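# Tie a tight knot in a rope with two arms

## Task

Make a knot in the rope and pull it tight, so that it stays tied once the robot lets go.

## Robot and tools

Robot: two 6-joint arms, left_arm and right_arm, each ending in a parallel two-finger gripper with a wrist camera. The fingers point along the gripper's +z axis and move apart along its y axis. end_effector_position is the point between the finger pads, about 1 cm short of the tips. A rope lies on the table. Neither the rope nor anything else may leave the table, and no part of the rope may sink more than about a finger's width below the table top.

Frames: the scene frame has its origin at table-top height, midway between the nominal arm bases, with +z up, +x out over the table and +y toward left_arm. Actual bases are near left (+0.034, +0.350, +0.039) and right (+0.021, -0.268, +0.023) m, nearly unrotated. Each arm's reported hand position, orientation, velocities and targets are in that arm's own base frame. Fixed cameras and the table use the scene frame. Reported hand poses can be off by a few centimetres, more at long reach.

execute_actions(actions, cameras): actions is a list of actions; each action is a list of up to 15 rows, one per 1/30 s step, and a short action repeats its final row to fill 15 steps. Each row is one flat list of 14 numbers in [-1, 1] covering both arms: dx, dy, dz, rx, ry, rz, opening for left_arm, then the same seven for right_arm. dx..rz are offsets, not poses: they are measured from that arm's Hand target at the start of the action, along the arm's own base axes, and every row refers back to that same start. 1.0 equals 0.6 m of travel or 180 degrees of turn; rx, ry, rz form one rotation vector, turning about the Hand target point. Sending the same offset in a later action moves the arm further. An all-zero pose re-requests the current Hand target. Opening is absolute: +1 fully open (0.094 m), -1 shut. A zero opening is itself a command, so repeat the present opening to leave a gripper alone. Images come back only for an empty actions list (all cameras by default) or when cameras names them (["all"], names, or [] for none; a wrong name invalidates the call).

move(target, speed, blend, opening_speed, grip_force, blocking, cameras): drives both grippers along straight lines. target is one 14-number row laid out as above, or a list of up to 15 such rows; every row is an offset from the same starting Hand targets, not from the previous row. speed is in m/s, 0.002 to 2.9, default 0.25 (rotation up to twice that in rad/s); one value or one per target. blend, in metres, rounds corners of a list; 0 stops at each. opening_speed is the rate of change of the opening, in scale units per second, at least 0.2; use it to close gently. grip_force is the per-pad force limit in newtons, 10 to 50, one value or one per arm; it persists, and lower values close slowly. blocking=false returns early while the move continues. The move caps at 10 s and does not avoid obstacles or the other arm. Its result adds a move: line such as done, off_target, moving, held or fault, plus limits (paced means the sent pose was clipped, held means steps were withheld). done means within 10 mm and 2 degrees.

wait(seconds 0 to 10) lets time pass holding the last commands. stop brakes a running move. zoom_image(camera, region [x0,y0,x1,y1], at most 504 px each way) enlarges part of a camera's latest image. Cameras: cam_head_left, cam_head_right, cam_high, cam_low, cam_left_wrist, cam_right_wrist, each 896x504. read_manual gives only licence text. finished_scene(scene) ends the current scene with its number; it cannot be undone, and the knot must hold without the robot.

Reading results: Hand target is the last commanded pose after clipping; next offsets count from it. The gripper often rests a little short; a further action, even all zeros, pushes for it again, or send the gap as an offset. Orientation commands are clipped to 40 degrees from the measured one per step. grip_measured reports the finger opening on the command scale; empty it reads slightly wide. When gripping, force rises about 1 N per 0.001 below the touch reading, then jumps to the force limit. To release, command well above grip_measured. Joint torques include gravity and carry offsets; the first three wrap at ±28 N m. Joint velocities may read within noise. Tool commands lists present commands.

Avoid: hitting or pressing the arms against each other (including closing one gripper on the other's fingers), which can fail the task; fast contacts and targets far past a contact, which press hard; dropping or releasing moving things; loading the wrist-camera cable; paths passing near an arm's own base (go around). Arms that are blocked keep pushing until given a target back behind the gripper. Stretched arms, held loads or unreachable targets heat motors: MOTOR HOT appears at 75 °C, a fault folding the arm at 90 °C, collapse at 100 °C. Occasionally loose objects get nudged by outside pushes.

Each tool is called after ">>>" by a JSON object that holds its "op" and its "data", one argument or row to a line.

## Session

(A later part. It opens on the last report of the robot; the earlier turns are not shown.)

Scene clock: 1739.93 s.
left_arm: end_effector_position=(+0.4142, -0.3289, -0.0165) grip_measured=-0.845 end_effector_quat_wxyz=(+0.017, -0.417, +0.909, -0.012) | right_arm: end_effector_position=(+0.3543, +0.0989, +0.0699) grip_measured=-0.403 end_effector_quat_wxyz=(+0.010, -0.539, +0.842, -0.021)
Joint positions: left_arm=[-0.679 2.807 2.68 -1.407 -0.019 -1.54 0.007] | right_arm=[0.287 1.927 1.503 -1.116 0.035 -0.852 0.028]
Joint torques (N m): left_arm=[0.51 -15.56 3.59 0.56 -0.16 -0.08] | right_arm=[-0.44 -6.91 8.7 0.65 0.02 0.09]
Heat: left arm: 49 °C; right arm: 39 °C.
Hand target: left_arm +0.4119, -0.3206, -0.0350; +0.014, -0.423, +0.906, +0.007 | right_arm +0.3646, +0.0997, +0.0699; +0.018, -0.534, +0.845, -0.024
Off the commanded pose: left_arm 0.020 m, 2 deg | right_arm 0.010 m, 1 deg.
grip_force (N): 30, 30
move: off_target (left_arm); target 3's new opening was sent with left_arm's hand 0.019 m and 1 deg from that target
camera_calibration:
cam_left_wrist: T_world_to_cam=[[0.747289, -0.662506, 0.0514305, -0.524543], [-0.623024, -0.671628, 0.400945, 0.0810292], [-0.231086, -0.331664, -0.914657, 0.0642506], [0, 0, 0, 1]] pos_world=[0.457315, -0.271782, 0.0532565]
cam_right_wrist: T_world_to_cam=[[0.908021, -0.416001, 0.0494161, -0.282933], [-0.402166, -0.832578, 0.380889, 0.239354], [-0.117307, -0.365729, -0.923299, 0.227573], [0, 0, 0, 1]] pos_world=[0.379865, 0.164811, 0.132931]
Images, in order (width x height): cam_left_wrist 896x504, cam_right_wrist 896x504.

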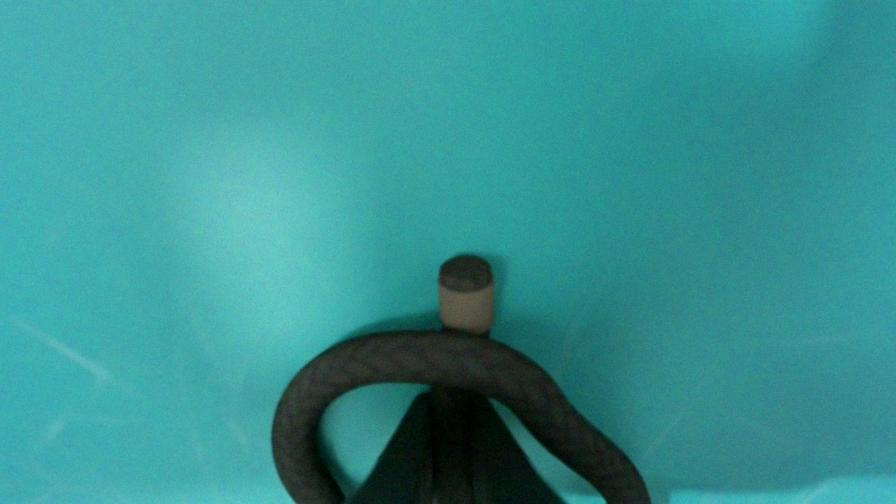

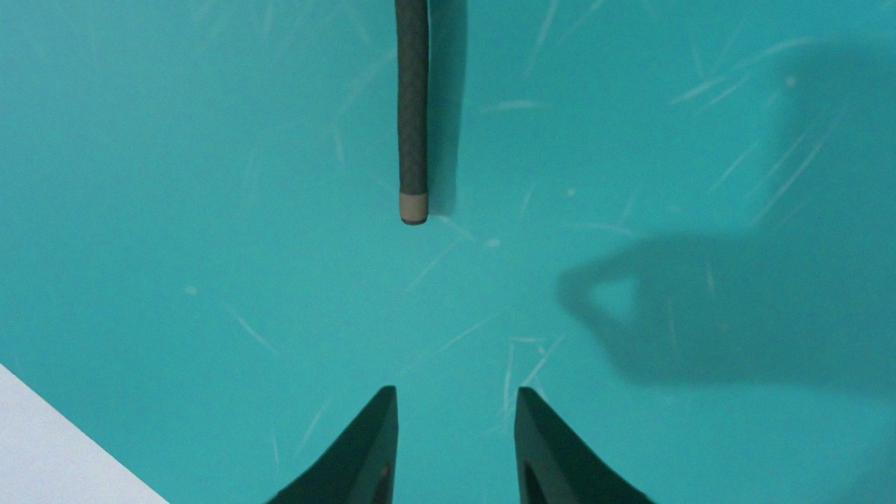

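>>> {"op": "move", "data": {
  "target": [
    [0,0,0,0,0,0,-1,-0.011,0.064,0,0,0,0,-0.4],
    [0,0,0,0,0,0,-1,-0.011,0.064,-0.15,0,0,0,-0.4],
    [0,0,0,0,0,0,-1,-0.011,0.064,-0.15,0,0,0,-1],
    [0,0.0,0.1,0,0,0,-1,-0.011,0.064,-0.15,0,0,0,-1]
  ],
  "speed": [0.2,0.2,0.2,0.1],
  "blend": [0.01,0,0,0],
  "cameras": ["cam_left_wrist","cam_right_wrist","cam_low","cam_high"]
}}

>>> {"op": "zoom_image", "data": {
  "camera": "cam_low",
  "region": [200, 150, 430, 290]
}}

Scene clock: 1758.40 s.
left_arm: end_effector_position=(+0.4105, -0.3240, +0.0148) grip_measured=-0.849 end_effector_quat_wxyz=(+0.016, -0.418, +0.908, -0.011) | right_arm: end_effector_position=(+0.3468, +0.1370, -0.0081) grip_measured=-0.811 end_effector_quat_wxyz=(+0.001, -0.539, +0.842, -0.016)
Joint positions: left_arm=[-0.677 2.807 2.806 -1.535 -0.019 -1.54 0.007] | right_arm=[0.389 2.059 1.371 -0.875 0.031 -0.749 0.009]
Joint torques (N m): left_arm=[0.31 -17.66 7.92 0.14 -0.16 -0.07] | right_arm=[-0.31 -7.39 4.92 1.33 0.1 0.11]
Heat: left arm: 51 °C; right arm: 39 °C.
Hand target: left_arm +0.4119, -0.3206, +0.0250; +0.014, -0.423, +0.906, +0.007 | right_arm +0.3581, +0.1382, -0.0200; +0.018, -0.534, +0.845, -0.024
Off the commanded pose: left_arm 0.011 m, 2 deg | right_arm 0.016 m, 2 deg.
joint sent to its limit (left arm) — joint 4 (wrist pitch), lower limit. The joint targets still meet the commanded pose.
grip_force (N): 30, 30
move: off_target (left_arm, right_arm); target 3's new opening was sent with right_arm's hand 0.015 m and 2 deg from that target
camera_calibration:
cam_left_wrist: T_world_to_cam=[[0.749131, -0.660534, 0.0499836, -0.520181], [-0.620746, -0.673656, 0.401076, 0.067751], [-0.231253, -0.331486, -0.91468, 0.0937285], [0, 0, 0, 1]] pos_world=[0.453415, -0.266887, 0.0845588]
cam_right_wrist: T_world_to_cam=[[0.908802, -0.41615, 0.0299566, -0.256862], [-0.393896, -0.832096, 0.390464, 0.294945], [-0.137565, -0.366654, -0.920131, 0.175858], [0, 0, 0, 1]] pos_world=[0.373806, 0.203008, 0.0543421]
Images, in order (width x height): cam_high 896x504, cam_low 896x504, cam_left_wrist 896x504, cam_right_wrist 896x504.

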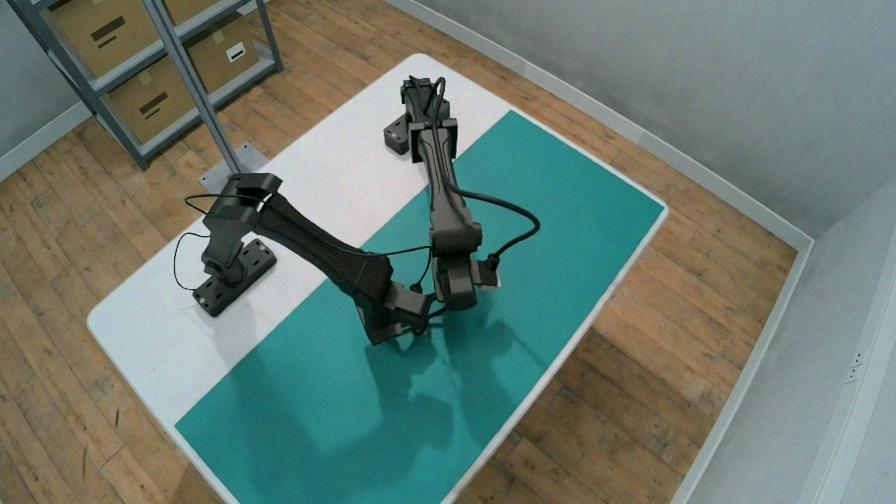

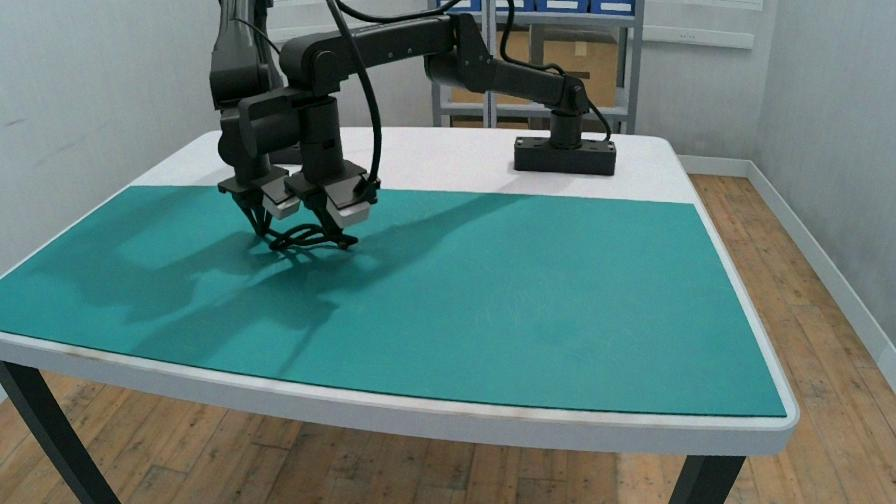

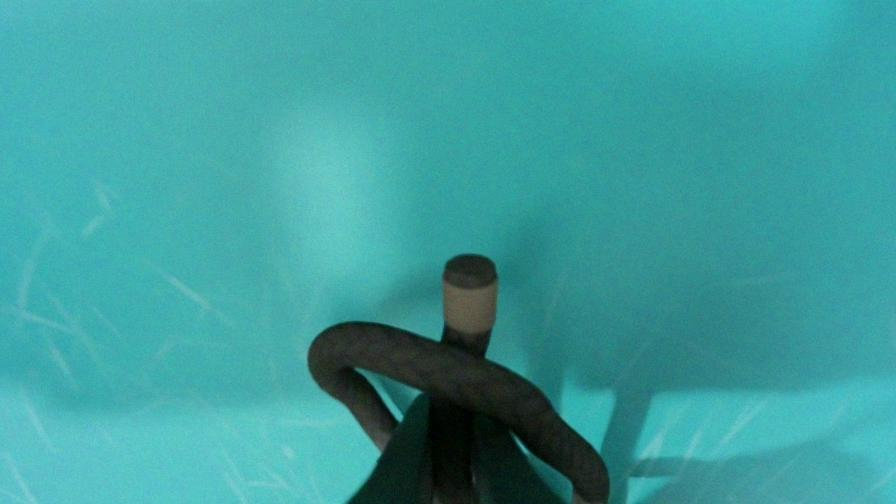

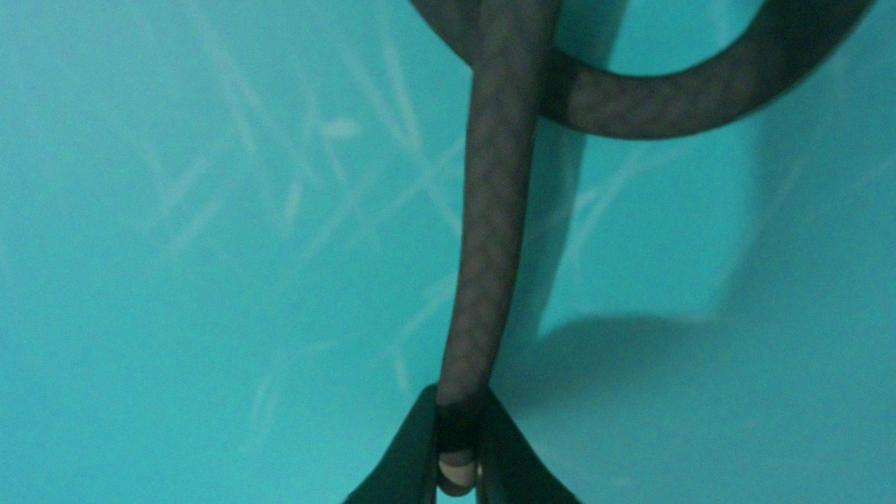

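Scaled by 2.191.

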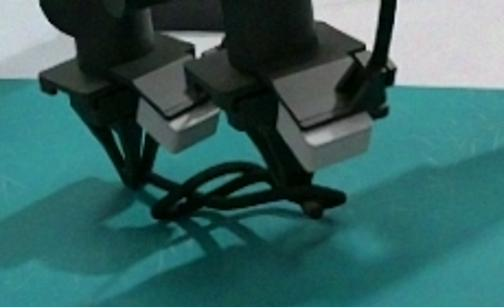

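>>> {"op": "move", "data": {
  "target": [
    [0,0,-0.055,0,0,0,-1,0,0,0,0,0,0,-0.5],
    [0,0.0,-0.055,0,0,0,-1,-0.05,-0.1,0.2,0,0,0,-0.5],
    [-0.05,-0.064,-0.03,0,0,0,-1,-0.05,-0.15,0.2,0,0,0,-0.5]
  ],
  "speed": [0.2,0.2,0.1],
  "cameras": ["cam_left_wrist","cam_low"]
}}

>>> {"op": "zoom_image", "data": {
  "camera": "cam_low",
  "region": [200, 150, 430, 290]
}}

Scene clock: 1780.03 s.
left_arm: end_effector_position=(+0.3802, -0.3643, +0.0115) grip_measured=-0.849 end_effector_quat_wxyz=(+0.017, -0.416, +0.909, -0.017) | right_arm: end_effector_position=(+0.3304, +0.0488, +0.0914) grip_measured=-0.503 end_effector_quat_wxyz=(+0.009, -0.534, +0.845, -0.025)
Joint positions: left_arm=[-0.772 2.829 2.838 -1.535 -0.019 -1.631 0.007] | right_arm=[0.165 1.783 1.403 -1.156 0.04 -0.962 0.023]
Joint torques (N m): left_arm=[0.53 -14.79 8.84 0.15 -0.16 -0.07] | right_arm=[-0.46 -9.52 6.24 0.46 -0.07 0]
Heat: left arm: 54 °C; right arm: 39 °C.
Hand target: left_arm +0.3819, -0.3590, +0.0069; +0.014, -0.423, +0.906, +0.007 | right_arm +0.3280, +0.0483, +0.1000; +0.018, -0.534, +0.845, -0.024
Off the commanded pose: left_arm 0.007 m, 3 deg | right_arm 0.009 m, 1 deg.
elbow stopped short (left arm): the move would have taken joint 3 (elbow) straighter than the controller allows.
grip_force (N): 30, 30
move: off_target (left_arm)
camera_calibration:
cam_left_wrist: T_world_to_cam=[[0.745758, -0.663437, 0.0608011, -0.523835], [-0.626156, -0.666818, 0.404083, 0.0276736], [-0.227541, -0.339419, -0.912699, 0.0660404], [0, 0, 0, 1]] pos_world=[0.423009, -0.306663, 0.0809423]
Images, in order (width x height): cam_low 896x504, cam_left_wrist 896x504.

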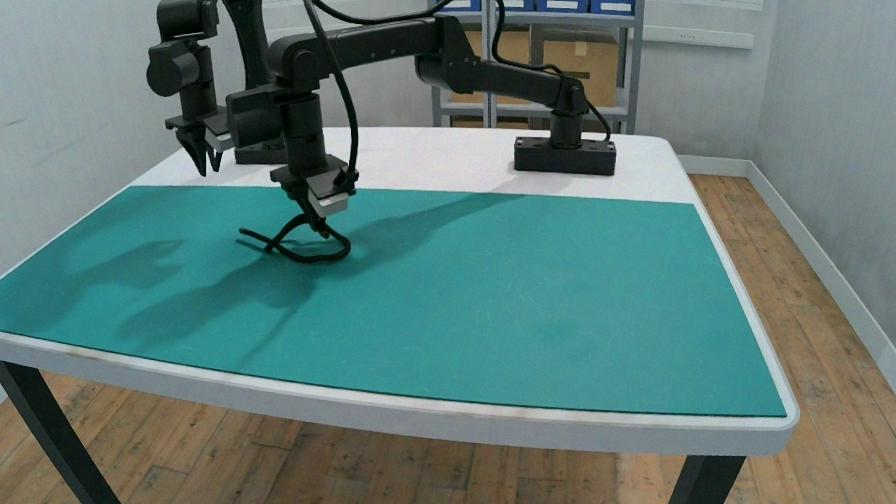

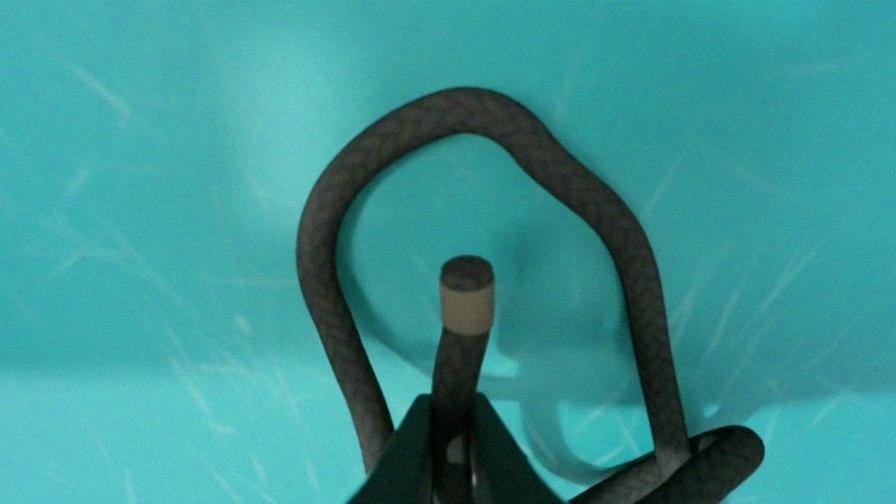

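Scaled by 2.191.

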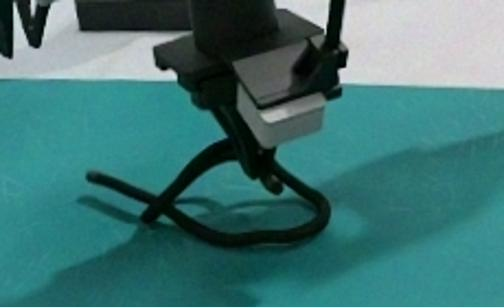

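>>> {"op": "move", "data": {
  "target": [
    [0.0,0.0,0.08,0,0,0,-1,0,0,0,0,0,0,-0.5],
    [0.03,0.12,0.08,0,0,0,-1,0,0,0,0,0,0,-0.5],
    [0.0,0.2,0.0,0,0,0.1,-1,0,0,0,0,0,0,-0.5]
  ],
  "speed": [0.12,0.12,0.12],
  "blend": [0.01,0.02,0],
  "cameras": ["cam_left_wrist","cam_low","cam_right_wrist"]
}}

>>> {"op": "zoom_image", "data": {
  "camera": "cam_low",
  "region": [200, 150, 430, 290]
}}

Scene clock: 1798.13 s.
left_arm: end_effector_position=(+0.3797, -0.2422, -0.0029) grip_measured=-0.849 end_effector_quat_wxyz=(+0.003, -0.554, +0.832, +0.018) | right_arm: end_effector_position=(+0.3304, +0.0488, +0.0914) grip_measured=-0.503 end_effector_quat_wxyz=(+0.009, -0.534, +0.845, -0.025)
Joint positions: left_arm=[-0.578 2.383 1.932 -1.15 -0.019 -1.753 0.007] | right_arm=[0.165 1.783 1.403 -1.156 0.04 -0.963 0.023]
Joint torques (N m): left_arm=[0.43 -17.55 4.89 0.36 -0.16 -0.08] | right_arm=[-0.47 -9.52 6.26 0.45 -0.07 -0.02]
Heat: left arm: 54 °C; right arm: 42 °C.
Hand target: left_arm +0.3819, -0.2389, +0.0069; +0.013, -0.560, +0.828, +0.009 | right_arm +0.3281, +0.0483, +0.1000; +0.018, -0.534, +0.845, -0.024
Off the commanded pose: left_arm 0.011 m, 2 deg | right_arm 0.009 m, 1 deg.
grip_force (N): 30, 30
move: off_target (left_arm)
camera_calibration:
cam_left_wrist: T_world_to_cam=[[0.916671, -0.399497, -0.0107883, -0.442901], [-0.362464, -0.842461, 0.398597, -0.0280815], [-0.168327, -0.361472, -0.917063, 0.0664458], [0, 0, 0, 1]] pos_world=[0.407001, -0.176577, 0.0673501]
cam_right_wrist: T_world_to_cam=[[0.903355, -0.425497, 0.0538668, -0.281626], [-0.411661, -0.824949, 0.387291, 0.182094], [-0.120354, -0.372036, -0.920383, 0.227412], [0, 0, 0, 1]] pos_world=[0.356739, 0.114993, 0.153952]
Images, in order (width x height): cam_low 896x504, cam_left_wrist 896x504, cam_right_wrist 896x504.

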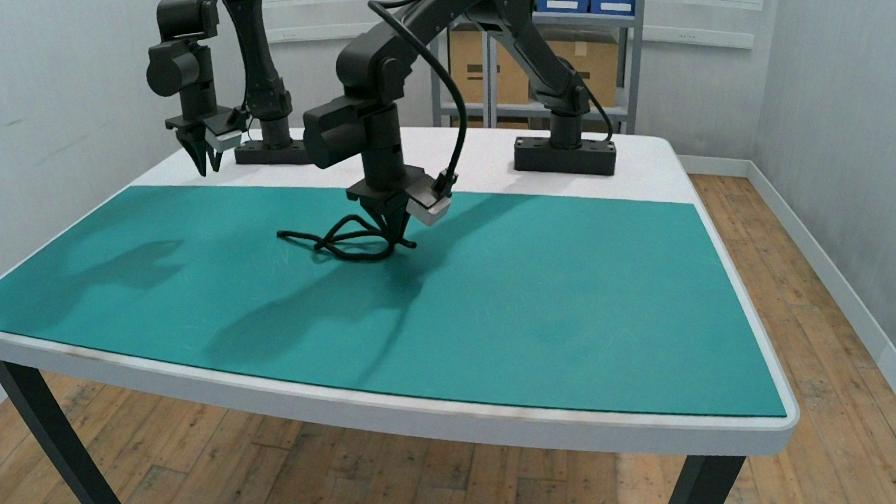

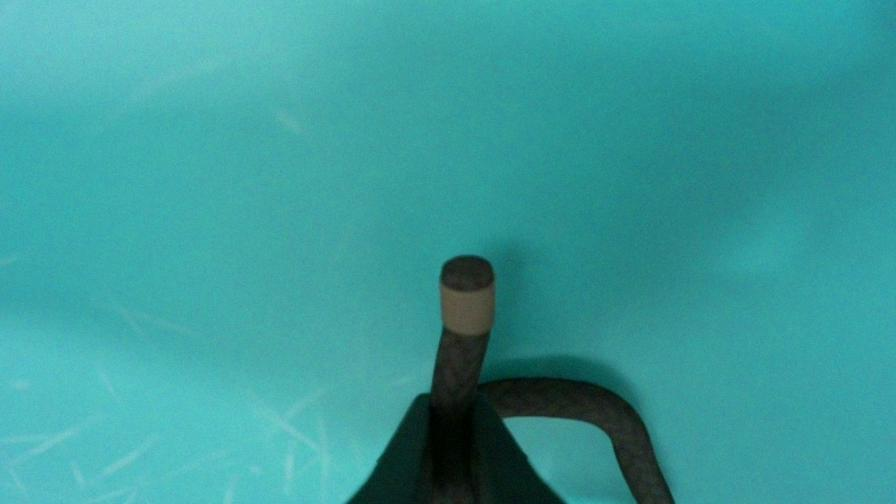

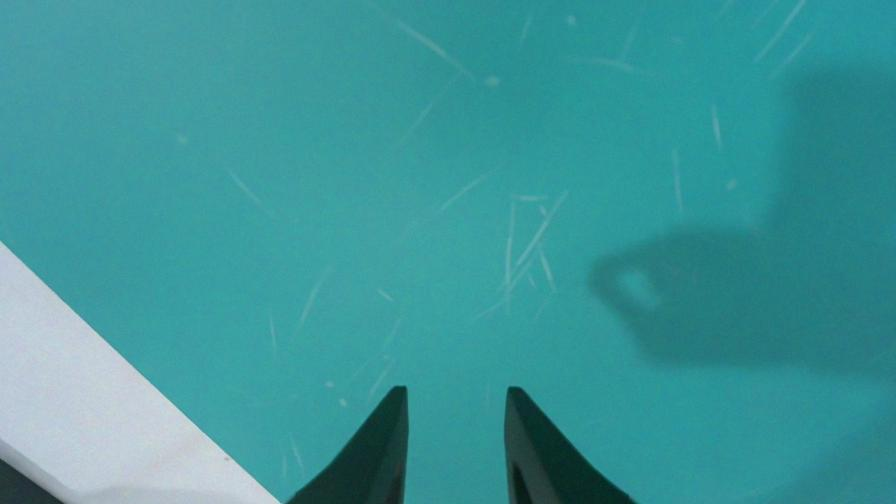

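Scaled by 2.191.

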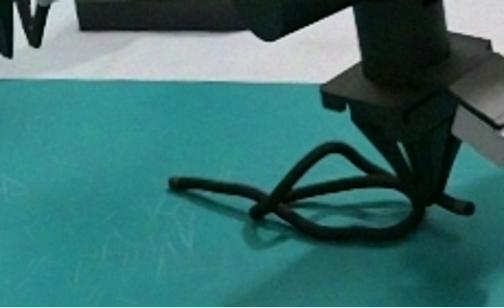

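>>> {"op": "move", "data": {
  "target": [
    [0,0,-0.04,0,0,0,-1,0.03,0.18,0.03,0,0,0,-0.5]
  ],
  "speed": [0.2],
  "cameras": ["cam_right_wrist"]
}}

Scene clock: 1807.63 s.
left_arm: end_effector_position=(+0.3785, -0.2414, -0.0103) grip_measured=-0.849 end_effector_quat_wxyz=(+0.004, -0.554, +0.832, +0.014) | right_arm: end_effector_position=(+0.3425, +0.1549, +0.1194) grip_measured=-0.503 end_effector_quat_wxyz=(+0.024, -0.536, +0.843, -0.024)
Joint positions: left_arm=[-0.578 2.375 1.889 -1.107 -0.019 -1.753 0.007] | right_arm=[0.442 1.919 1.69 -1.287 0.042 -0.692 0.023]
Joint torques (N m): left_arm=[0.43 -14.53 4.14 0.72 -0.15 -0.08] | right_arm=[-0.02 -6.63 8.9 0.42 0.03 0.06]
Motor temperatures (°C): left_arm=[29 56 36 31 31 31 30] | right_arm=[30 42 40 31 30 31 30]
Heat: left arm: 56 °C; right arm: 42 °C.
Hand target: left_arm +0.3820, -0.2389, -0.0169; +0.013, -0.560, +0.828, +0.009 | right_arm +0.3460, +0.1562, +0.1180; +0.018, -0.534, +0.845, -0.024
Off the commanded pose: left_arm 0.008 m, 1 deg | right_arm 0.004 m, 1 deg.
grip_force (N): 30, 30
move: done
camera_calibration:
cam_right_wrist: T_world_to_cam=[[0.904703, -0.420417, 0.0690065, -0.251952], [-0.415484, -0.834795, 0.361236, 0.269664], [-0.0942634, -0.355482, -0.929918, 0.283704], [0, 0, 0, 1]] pos_world=[0.366725, 0.220041, 0.183796]
Images, in order (width x height): cam_right_wrist 896x504.

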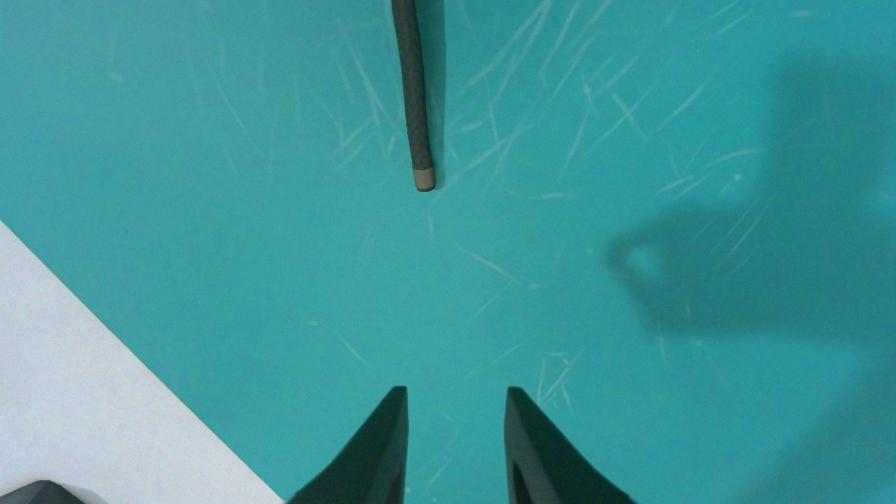

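>>> {"op": "move", "data": {
  "target": [
    [0,0,0,0,0,0,-1,0.0033,0.0517,-0.12,0,0,0,-0.4],
    [0,0,0,0,0,0,-1,0.0033,0.0517,-0.23,0,0,0,-0.4],
    [0,0,0,0,0,0,-1,0.0033,0.0517,-0.23,0,0,0,-1],
    [0,0.1,0.06,0,0,0,-1,0.01,-0.04,-0.17,0,0,0,-1]
  ],
  "speed": [0.2,0.2,0.2,0.1],
  "blend": [0.01,0,0,0],
  "cameras": ["cam_low","cam_right_wrist","cam_high"]
}}

>>> {"op": "zoom_image", "data": {
  "camera": "cam_low",
  "region": [200, 150, 480, 300]
}}

Scene clock: 1822.80 s.
left_arm: end_effector_position=(+0.3874, -0.1837, +0.0141) grip_measured=-0.849 end_effector_quat_wxyz=(+0.009, -0.561, +0.828, +0.004) | right_arm: end_effector_position=(+0.3588, +0.1369, +0.0105) grip_measured=-0.817 end_effector_quat_wxyz=(+0.022, -0.533, +0.845, -0.025)
Joint positions: left_arm=[-0.453 2.239 1.754 -1.083 -0.019 -1.645 0.007] | right_arm=[0.381 2.032 1.408 -0.895 0.041 -0.746 0.009]
Joint torques (N m): left_arm=[0.05 -15.75 4.67 0.24 -0.16 0.03] | right_arm=[-0.39 -11.23 4.62 0.44 0.02 -0.02]
Motor temperatures (°C): left_arm=[29 56 35 31 31 31 30] | right_arm=[30 41 40 31 30 31 30]
Heat: left arm: 56 °C; right arm: 41 °C.
Hand target: left_arm +0.3819, -0.1789, +0.0190; +0.013, -0.560, +0.828, +0.009 | right_arm +0.3519, +0.1322, +0.0159; +0.018, -0.534, +0.845, -0.024
Off the commanded pose: left_arm 0.009 m, 1 deg | right_arm 0.010 m, 0 deg.
grip_force (N): 30, 30
move: done; target 3's new opening was sent with right_arm's hand 0.015 m and 1 deg from that target
camera_calibration:
cam_right_wrist: T_world_to_cam=[[0.90171, -0.427136, 0.0668884, -0.264723], [-0.420431, -0.830246, 0.365964, 0.301876], [-0.100783, -0.358116, -0.928222, 0.180318], [0, 0, 0, 1]] pos_world=[0.383794, 0.202133, 0.0746066]
Images, in order (width x height): cam_high 896x504, cam_low 896x504, cam_right_wrist 896x504.

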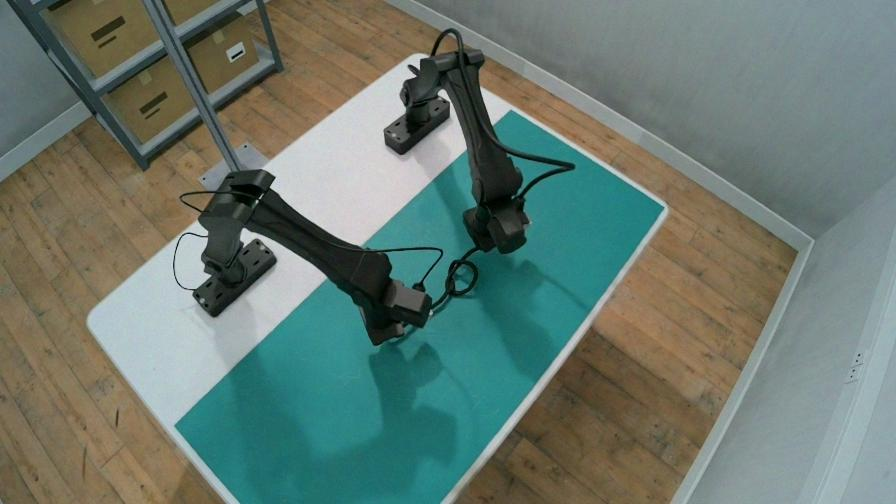

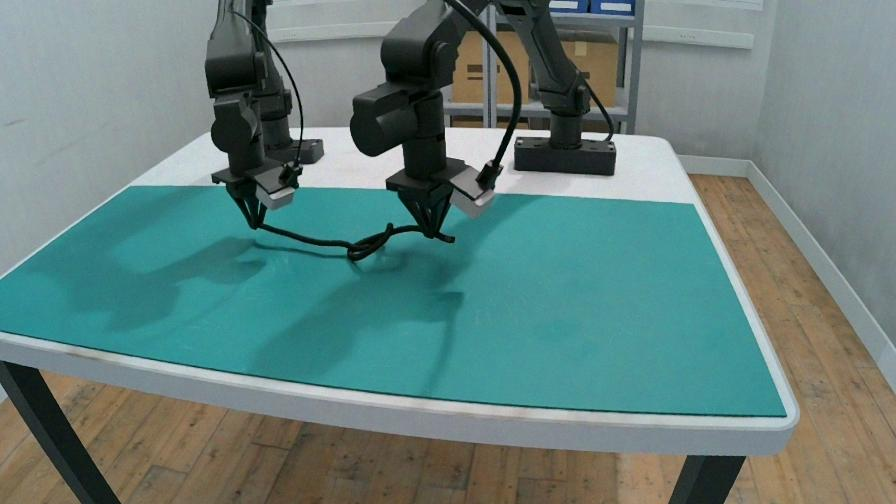

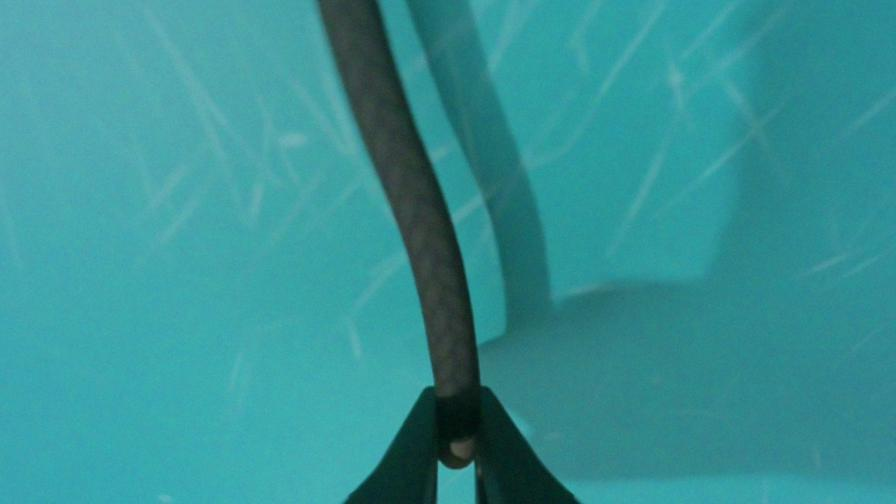

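Scaled by 1.800.

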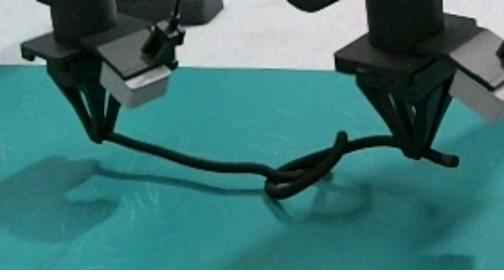

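Looks like a real knot. Pull on.

>>> {"op": "move", "data": {
  "target": [
    [0,0.12,0.02,0,0,0,-1,0,-0.12,0.02,0,0,0,-1]
  ],
  "speed": [0.08],
  "cameras": ["cam_low","cam_high"]
}}

>>> {"op": "zoom_image", "data": {
  "camera": "cam_low",
  "region": [150, 150, 550, 300]
}}

Scene clock: 1835.03 s.
left_arm: end_effector_position=(+0.3832, -0.1112, +0.0247) grip_measured=-0.849 end_effector_quat_wxyz=(+0.003, -0.559, +0.829, +0.011) | right_arm: end_effector_position=(+0.3607, +0.0640, +0.0225) grip_measured=-0.817 end_effector_quat_wxyz=(+0.022, -0.534, +0.845, -0.026)
Joint positions: left_arm=[-0.293 2.129 1.618 -1.074 -0.019 -1.481 0.007] | right_arm=[0.188 1.946 1.333 -0.898 0.032 -0.939 0.009]
Joint torques (N m): left_arm=[0.38 -15.1 4.77 0.36 -0.16 0.03] | right_arm=[-0.35 -10.84 4.56 0.42 -0.05 0.01]
Heat: left arm: 53 °C; right arm: 41 °C.
Hand target: left_arm +0.3819, -0.1069, +0.0309; +0.013, -0.560, +0.829, +0.009 | right_arm +0.3520, +0.0602, +0.0280; +0.018, -0.534, +0.845, -0.024
Off the commanded pose: left_arm 0.008 m, 1 deg | right_arm 0.011 m, 1 deg.
grip_force (N): 30, 30
move: off_target (right_arm)
Images, in order (width x height): cam_high 896x504, cam_low 896x504.

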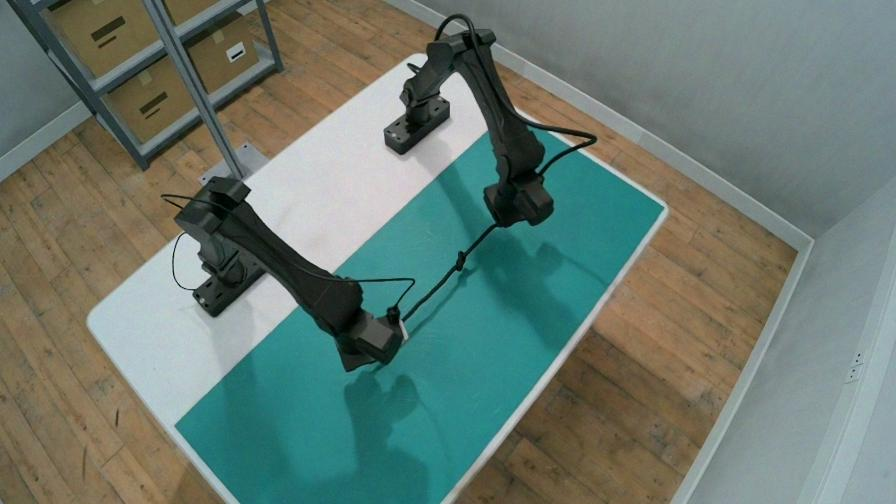

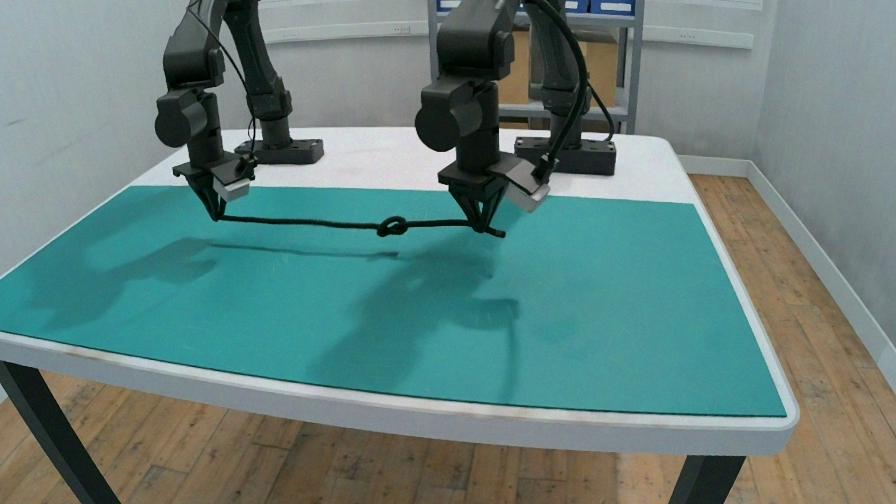

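Scaled by 1.260.

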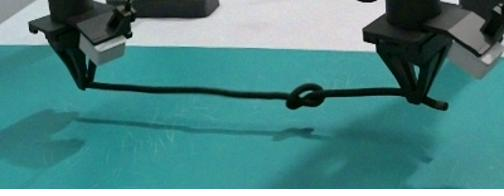

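>>> {"op": "move", "data": {
  "target": [
    [0,0.06,0,0,0,0,-1,0,-0.06,0,0,0,0,-1]
  ],
  "speed": [0.05],
  "cameras": ["cam_low"]
}}

>>> {"op": "zoom_image", "data": {
  "camera": "cam_low",
  "region": [150, 150, 550, 300]
}}

Scene clock: 1840.63 s.
left_arm: end_effector_position=(+0.3848, -0.1013, +0.0260) grip_measured=-0.849 end_effector_quat_wxyz=(-0.015, -0.548, +0.836, -0.023) | right_arm: end_effector_position=(+0.3578, +0.0507, +0.0238) grip_measured=-0.817 end_effector_quat_wxyz=(+0.036, -0.547, +0.836, +0.008)
Joint positions: left_arm=[-0.235 2.097 1.573 -1.034 0.054 -1.396 0.007] | right_arm=[0.115 1.928 1.313 -0.898 -0.047 -1.042 0.009]
Joint torques (N m): left_arm=[2.78 -14.89 4.57 0.18 -0.92 0.07] | right_arm=[-2.59 -10.62 4.38 0.49 0.64 0.01]
Heat: left arm: 54 °C; right arm: 42 °C.
Hand target: left_arm +0.3820, -0.0710, +0.0311; +0.013, -0.560, +0.829, +0.009 | right_arm +0.3521, +0.0241, +0.0281; +0.018, -0.534, +0.845, -0.024
Off the commanded pose: left_arm 0.031 m, 5 deg | right_arm 0.027 m, 5 deg.
grip_force (N): 30, 30
move: off_target (left_arm, right_arm)
Images, in order (width x height): cam_low 896x504.

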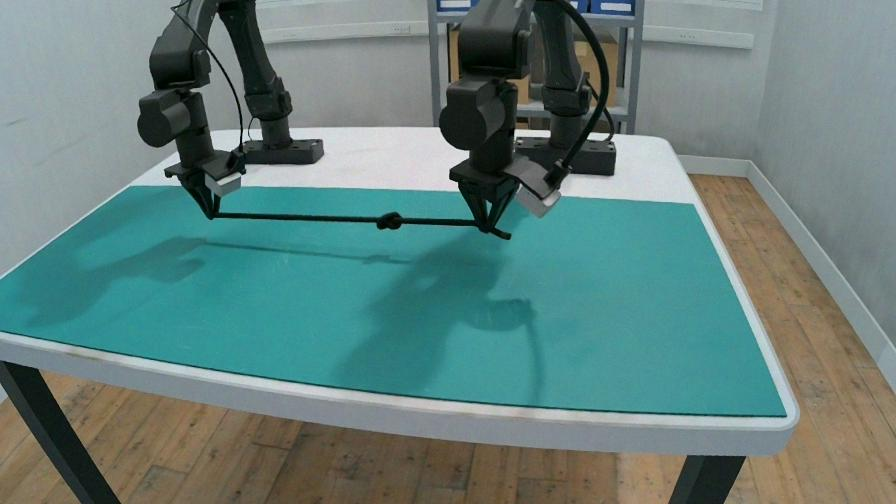

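Scaled by 1.260.

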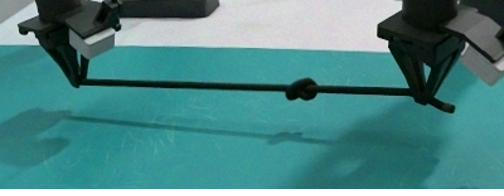

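>>> {"op": "move", "data": {
  "target": [
    [0,-0.06,0,0,0,0,-1,0,0.06,0,0,0,0,-1],
    [0,-0.06,-0.095,0,0,0,-1,0,0.06,-0.075,0,0,0,-1],
    [0,-0.06,-0.095,0,0,0,-0.4,0,0.06,-0.075,0,0,0,-0.4],
    [0,-0.06,0.05,0,0,0,-0.4,0,0.06,0.05,0,0,0,-0.4]
  ],
  "speed": 0.12,
  "cameras": ["cam_high"]
}}

Scene clock: 1878.77 s.
left_arm: end_effector_position=(+0.3776, -0.1088, +0.0470) grip_measured=-0.402 end_effector_quat_wxyz=(-0.002, -0.557, +0.831, +0.012) | right_arm: end_effector_position=(+0.3468, +0.0576, +0.0436) grip_measured=-0.403 end_effector_quat_wxyz=(+0.003, -0.534, +0.845, -0.018)
Joint positions: left_arm=[-0.289 2.091 1.651 -1.151 -0.012 -1.47 0.028] | right_arm=[0.178 1.902 1.363 -1.012 0.031 -0.95 0.028]
Joint torques (N m): left_arm=[0.02 -13.9 8.57 0.08 -0.22 -0.07] | right_arm=[0.31 -9.95 8.13 0.36 0.01 0.09]
Heat: left arm: 52 °C; right arm: 45 °C.
Hand target: left_arm +0.3820, -0.1069, +0.0610; +0.013, -0.560, +0.828, +0.009 | right_arm +0.3520, +0.0602, +0.0580; +0.018, -0.534, +0.845, -0.024
Off the commanded pose: left_arm 0.015 m, 2 deg | right_arm 0.016 m, 2 deg.
grip_force (N): 30, 30
move: off_target (left_arm, right_arm); target 3's new opening was sent with right_arm's hand 0.013 m and 1 deg from that target
Images, in order (width x height): cam_high 896x504.

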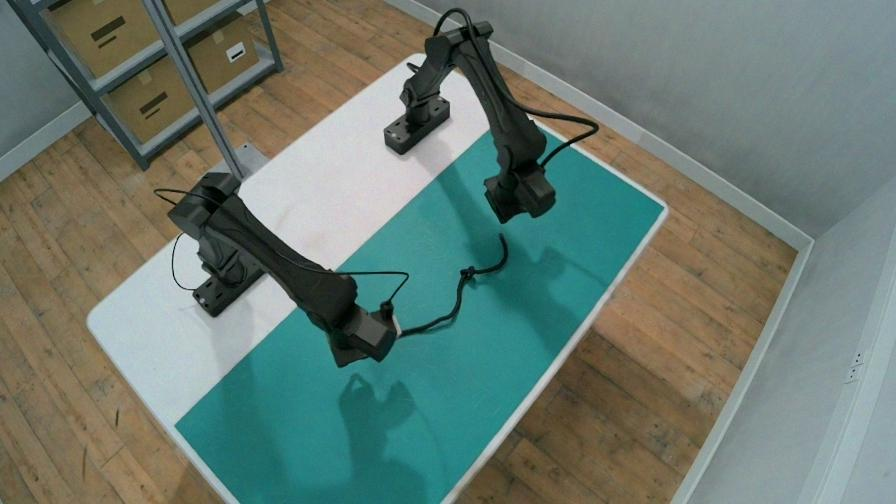

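>>> {"op": "finished_scene", "data": {
  "scene": 1
}}

The scene is finished: the task was done.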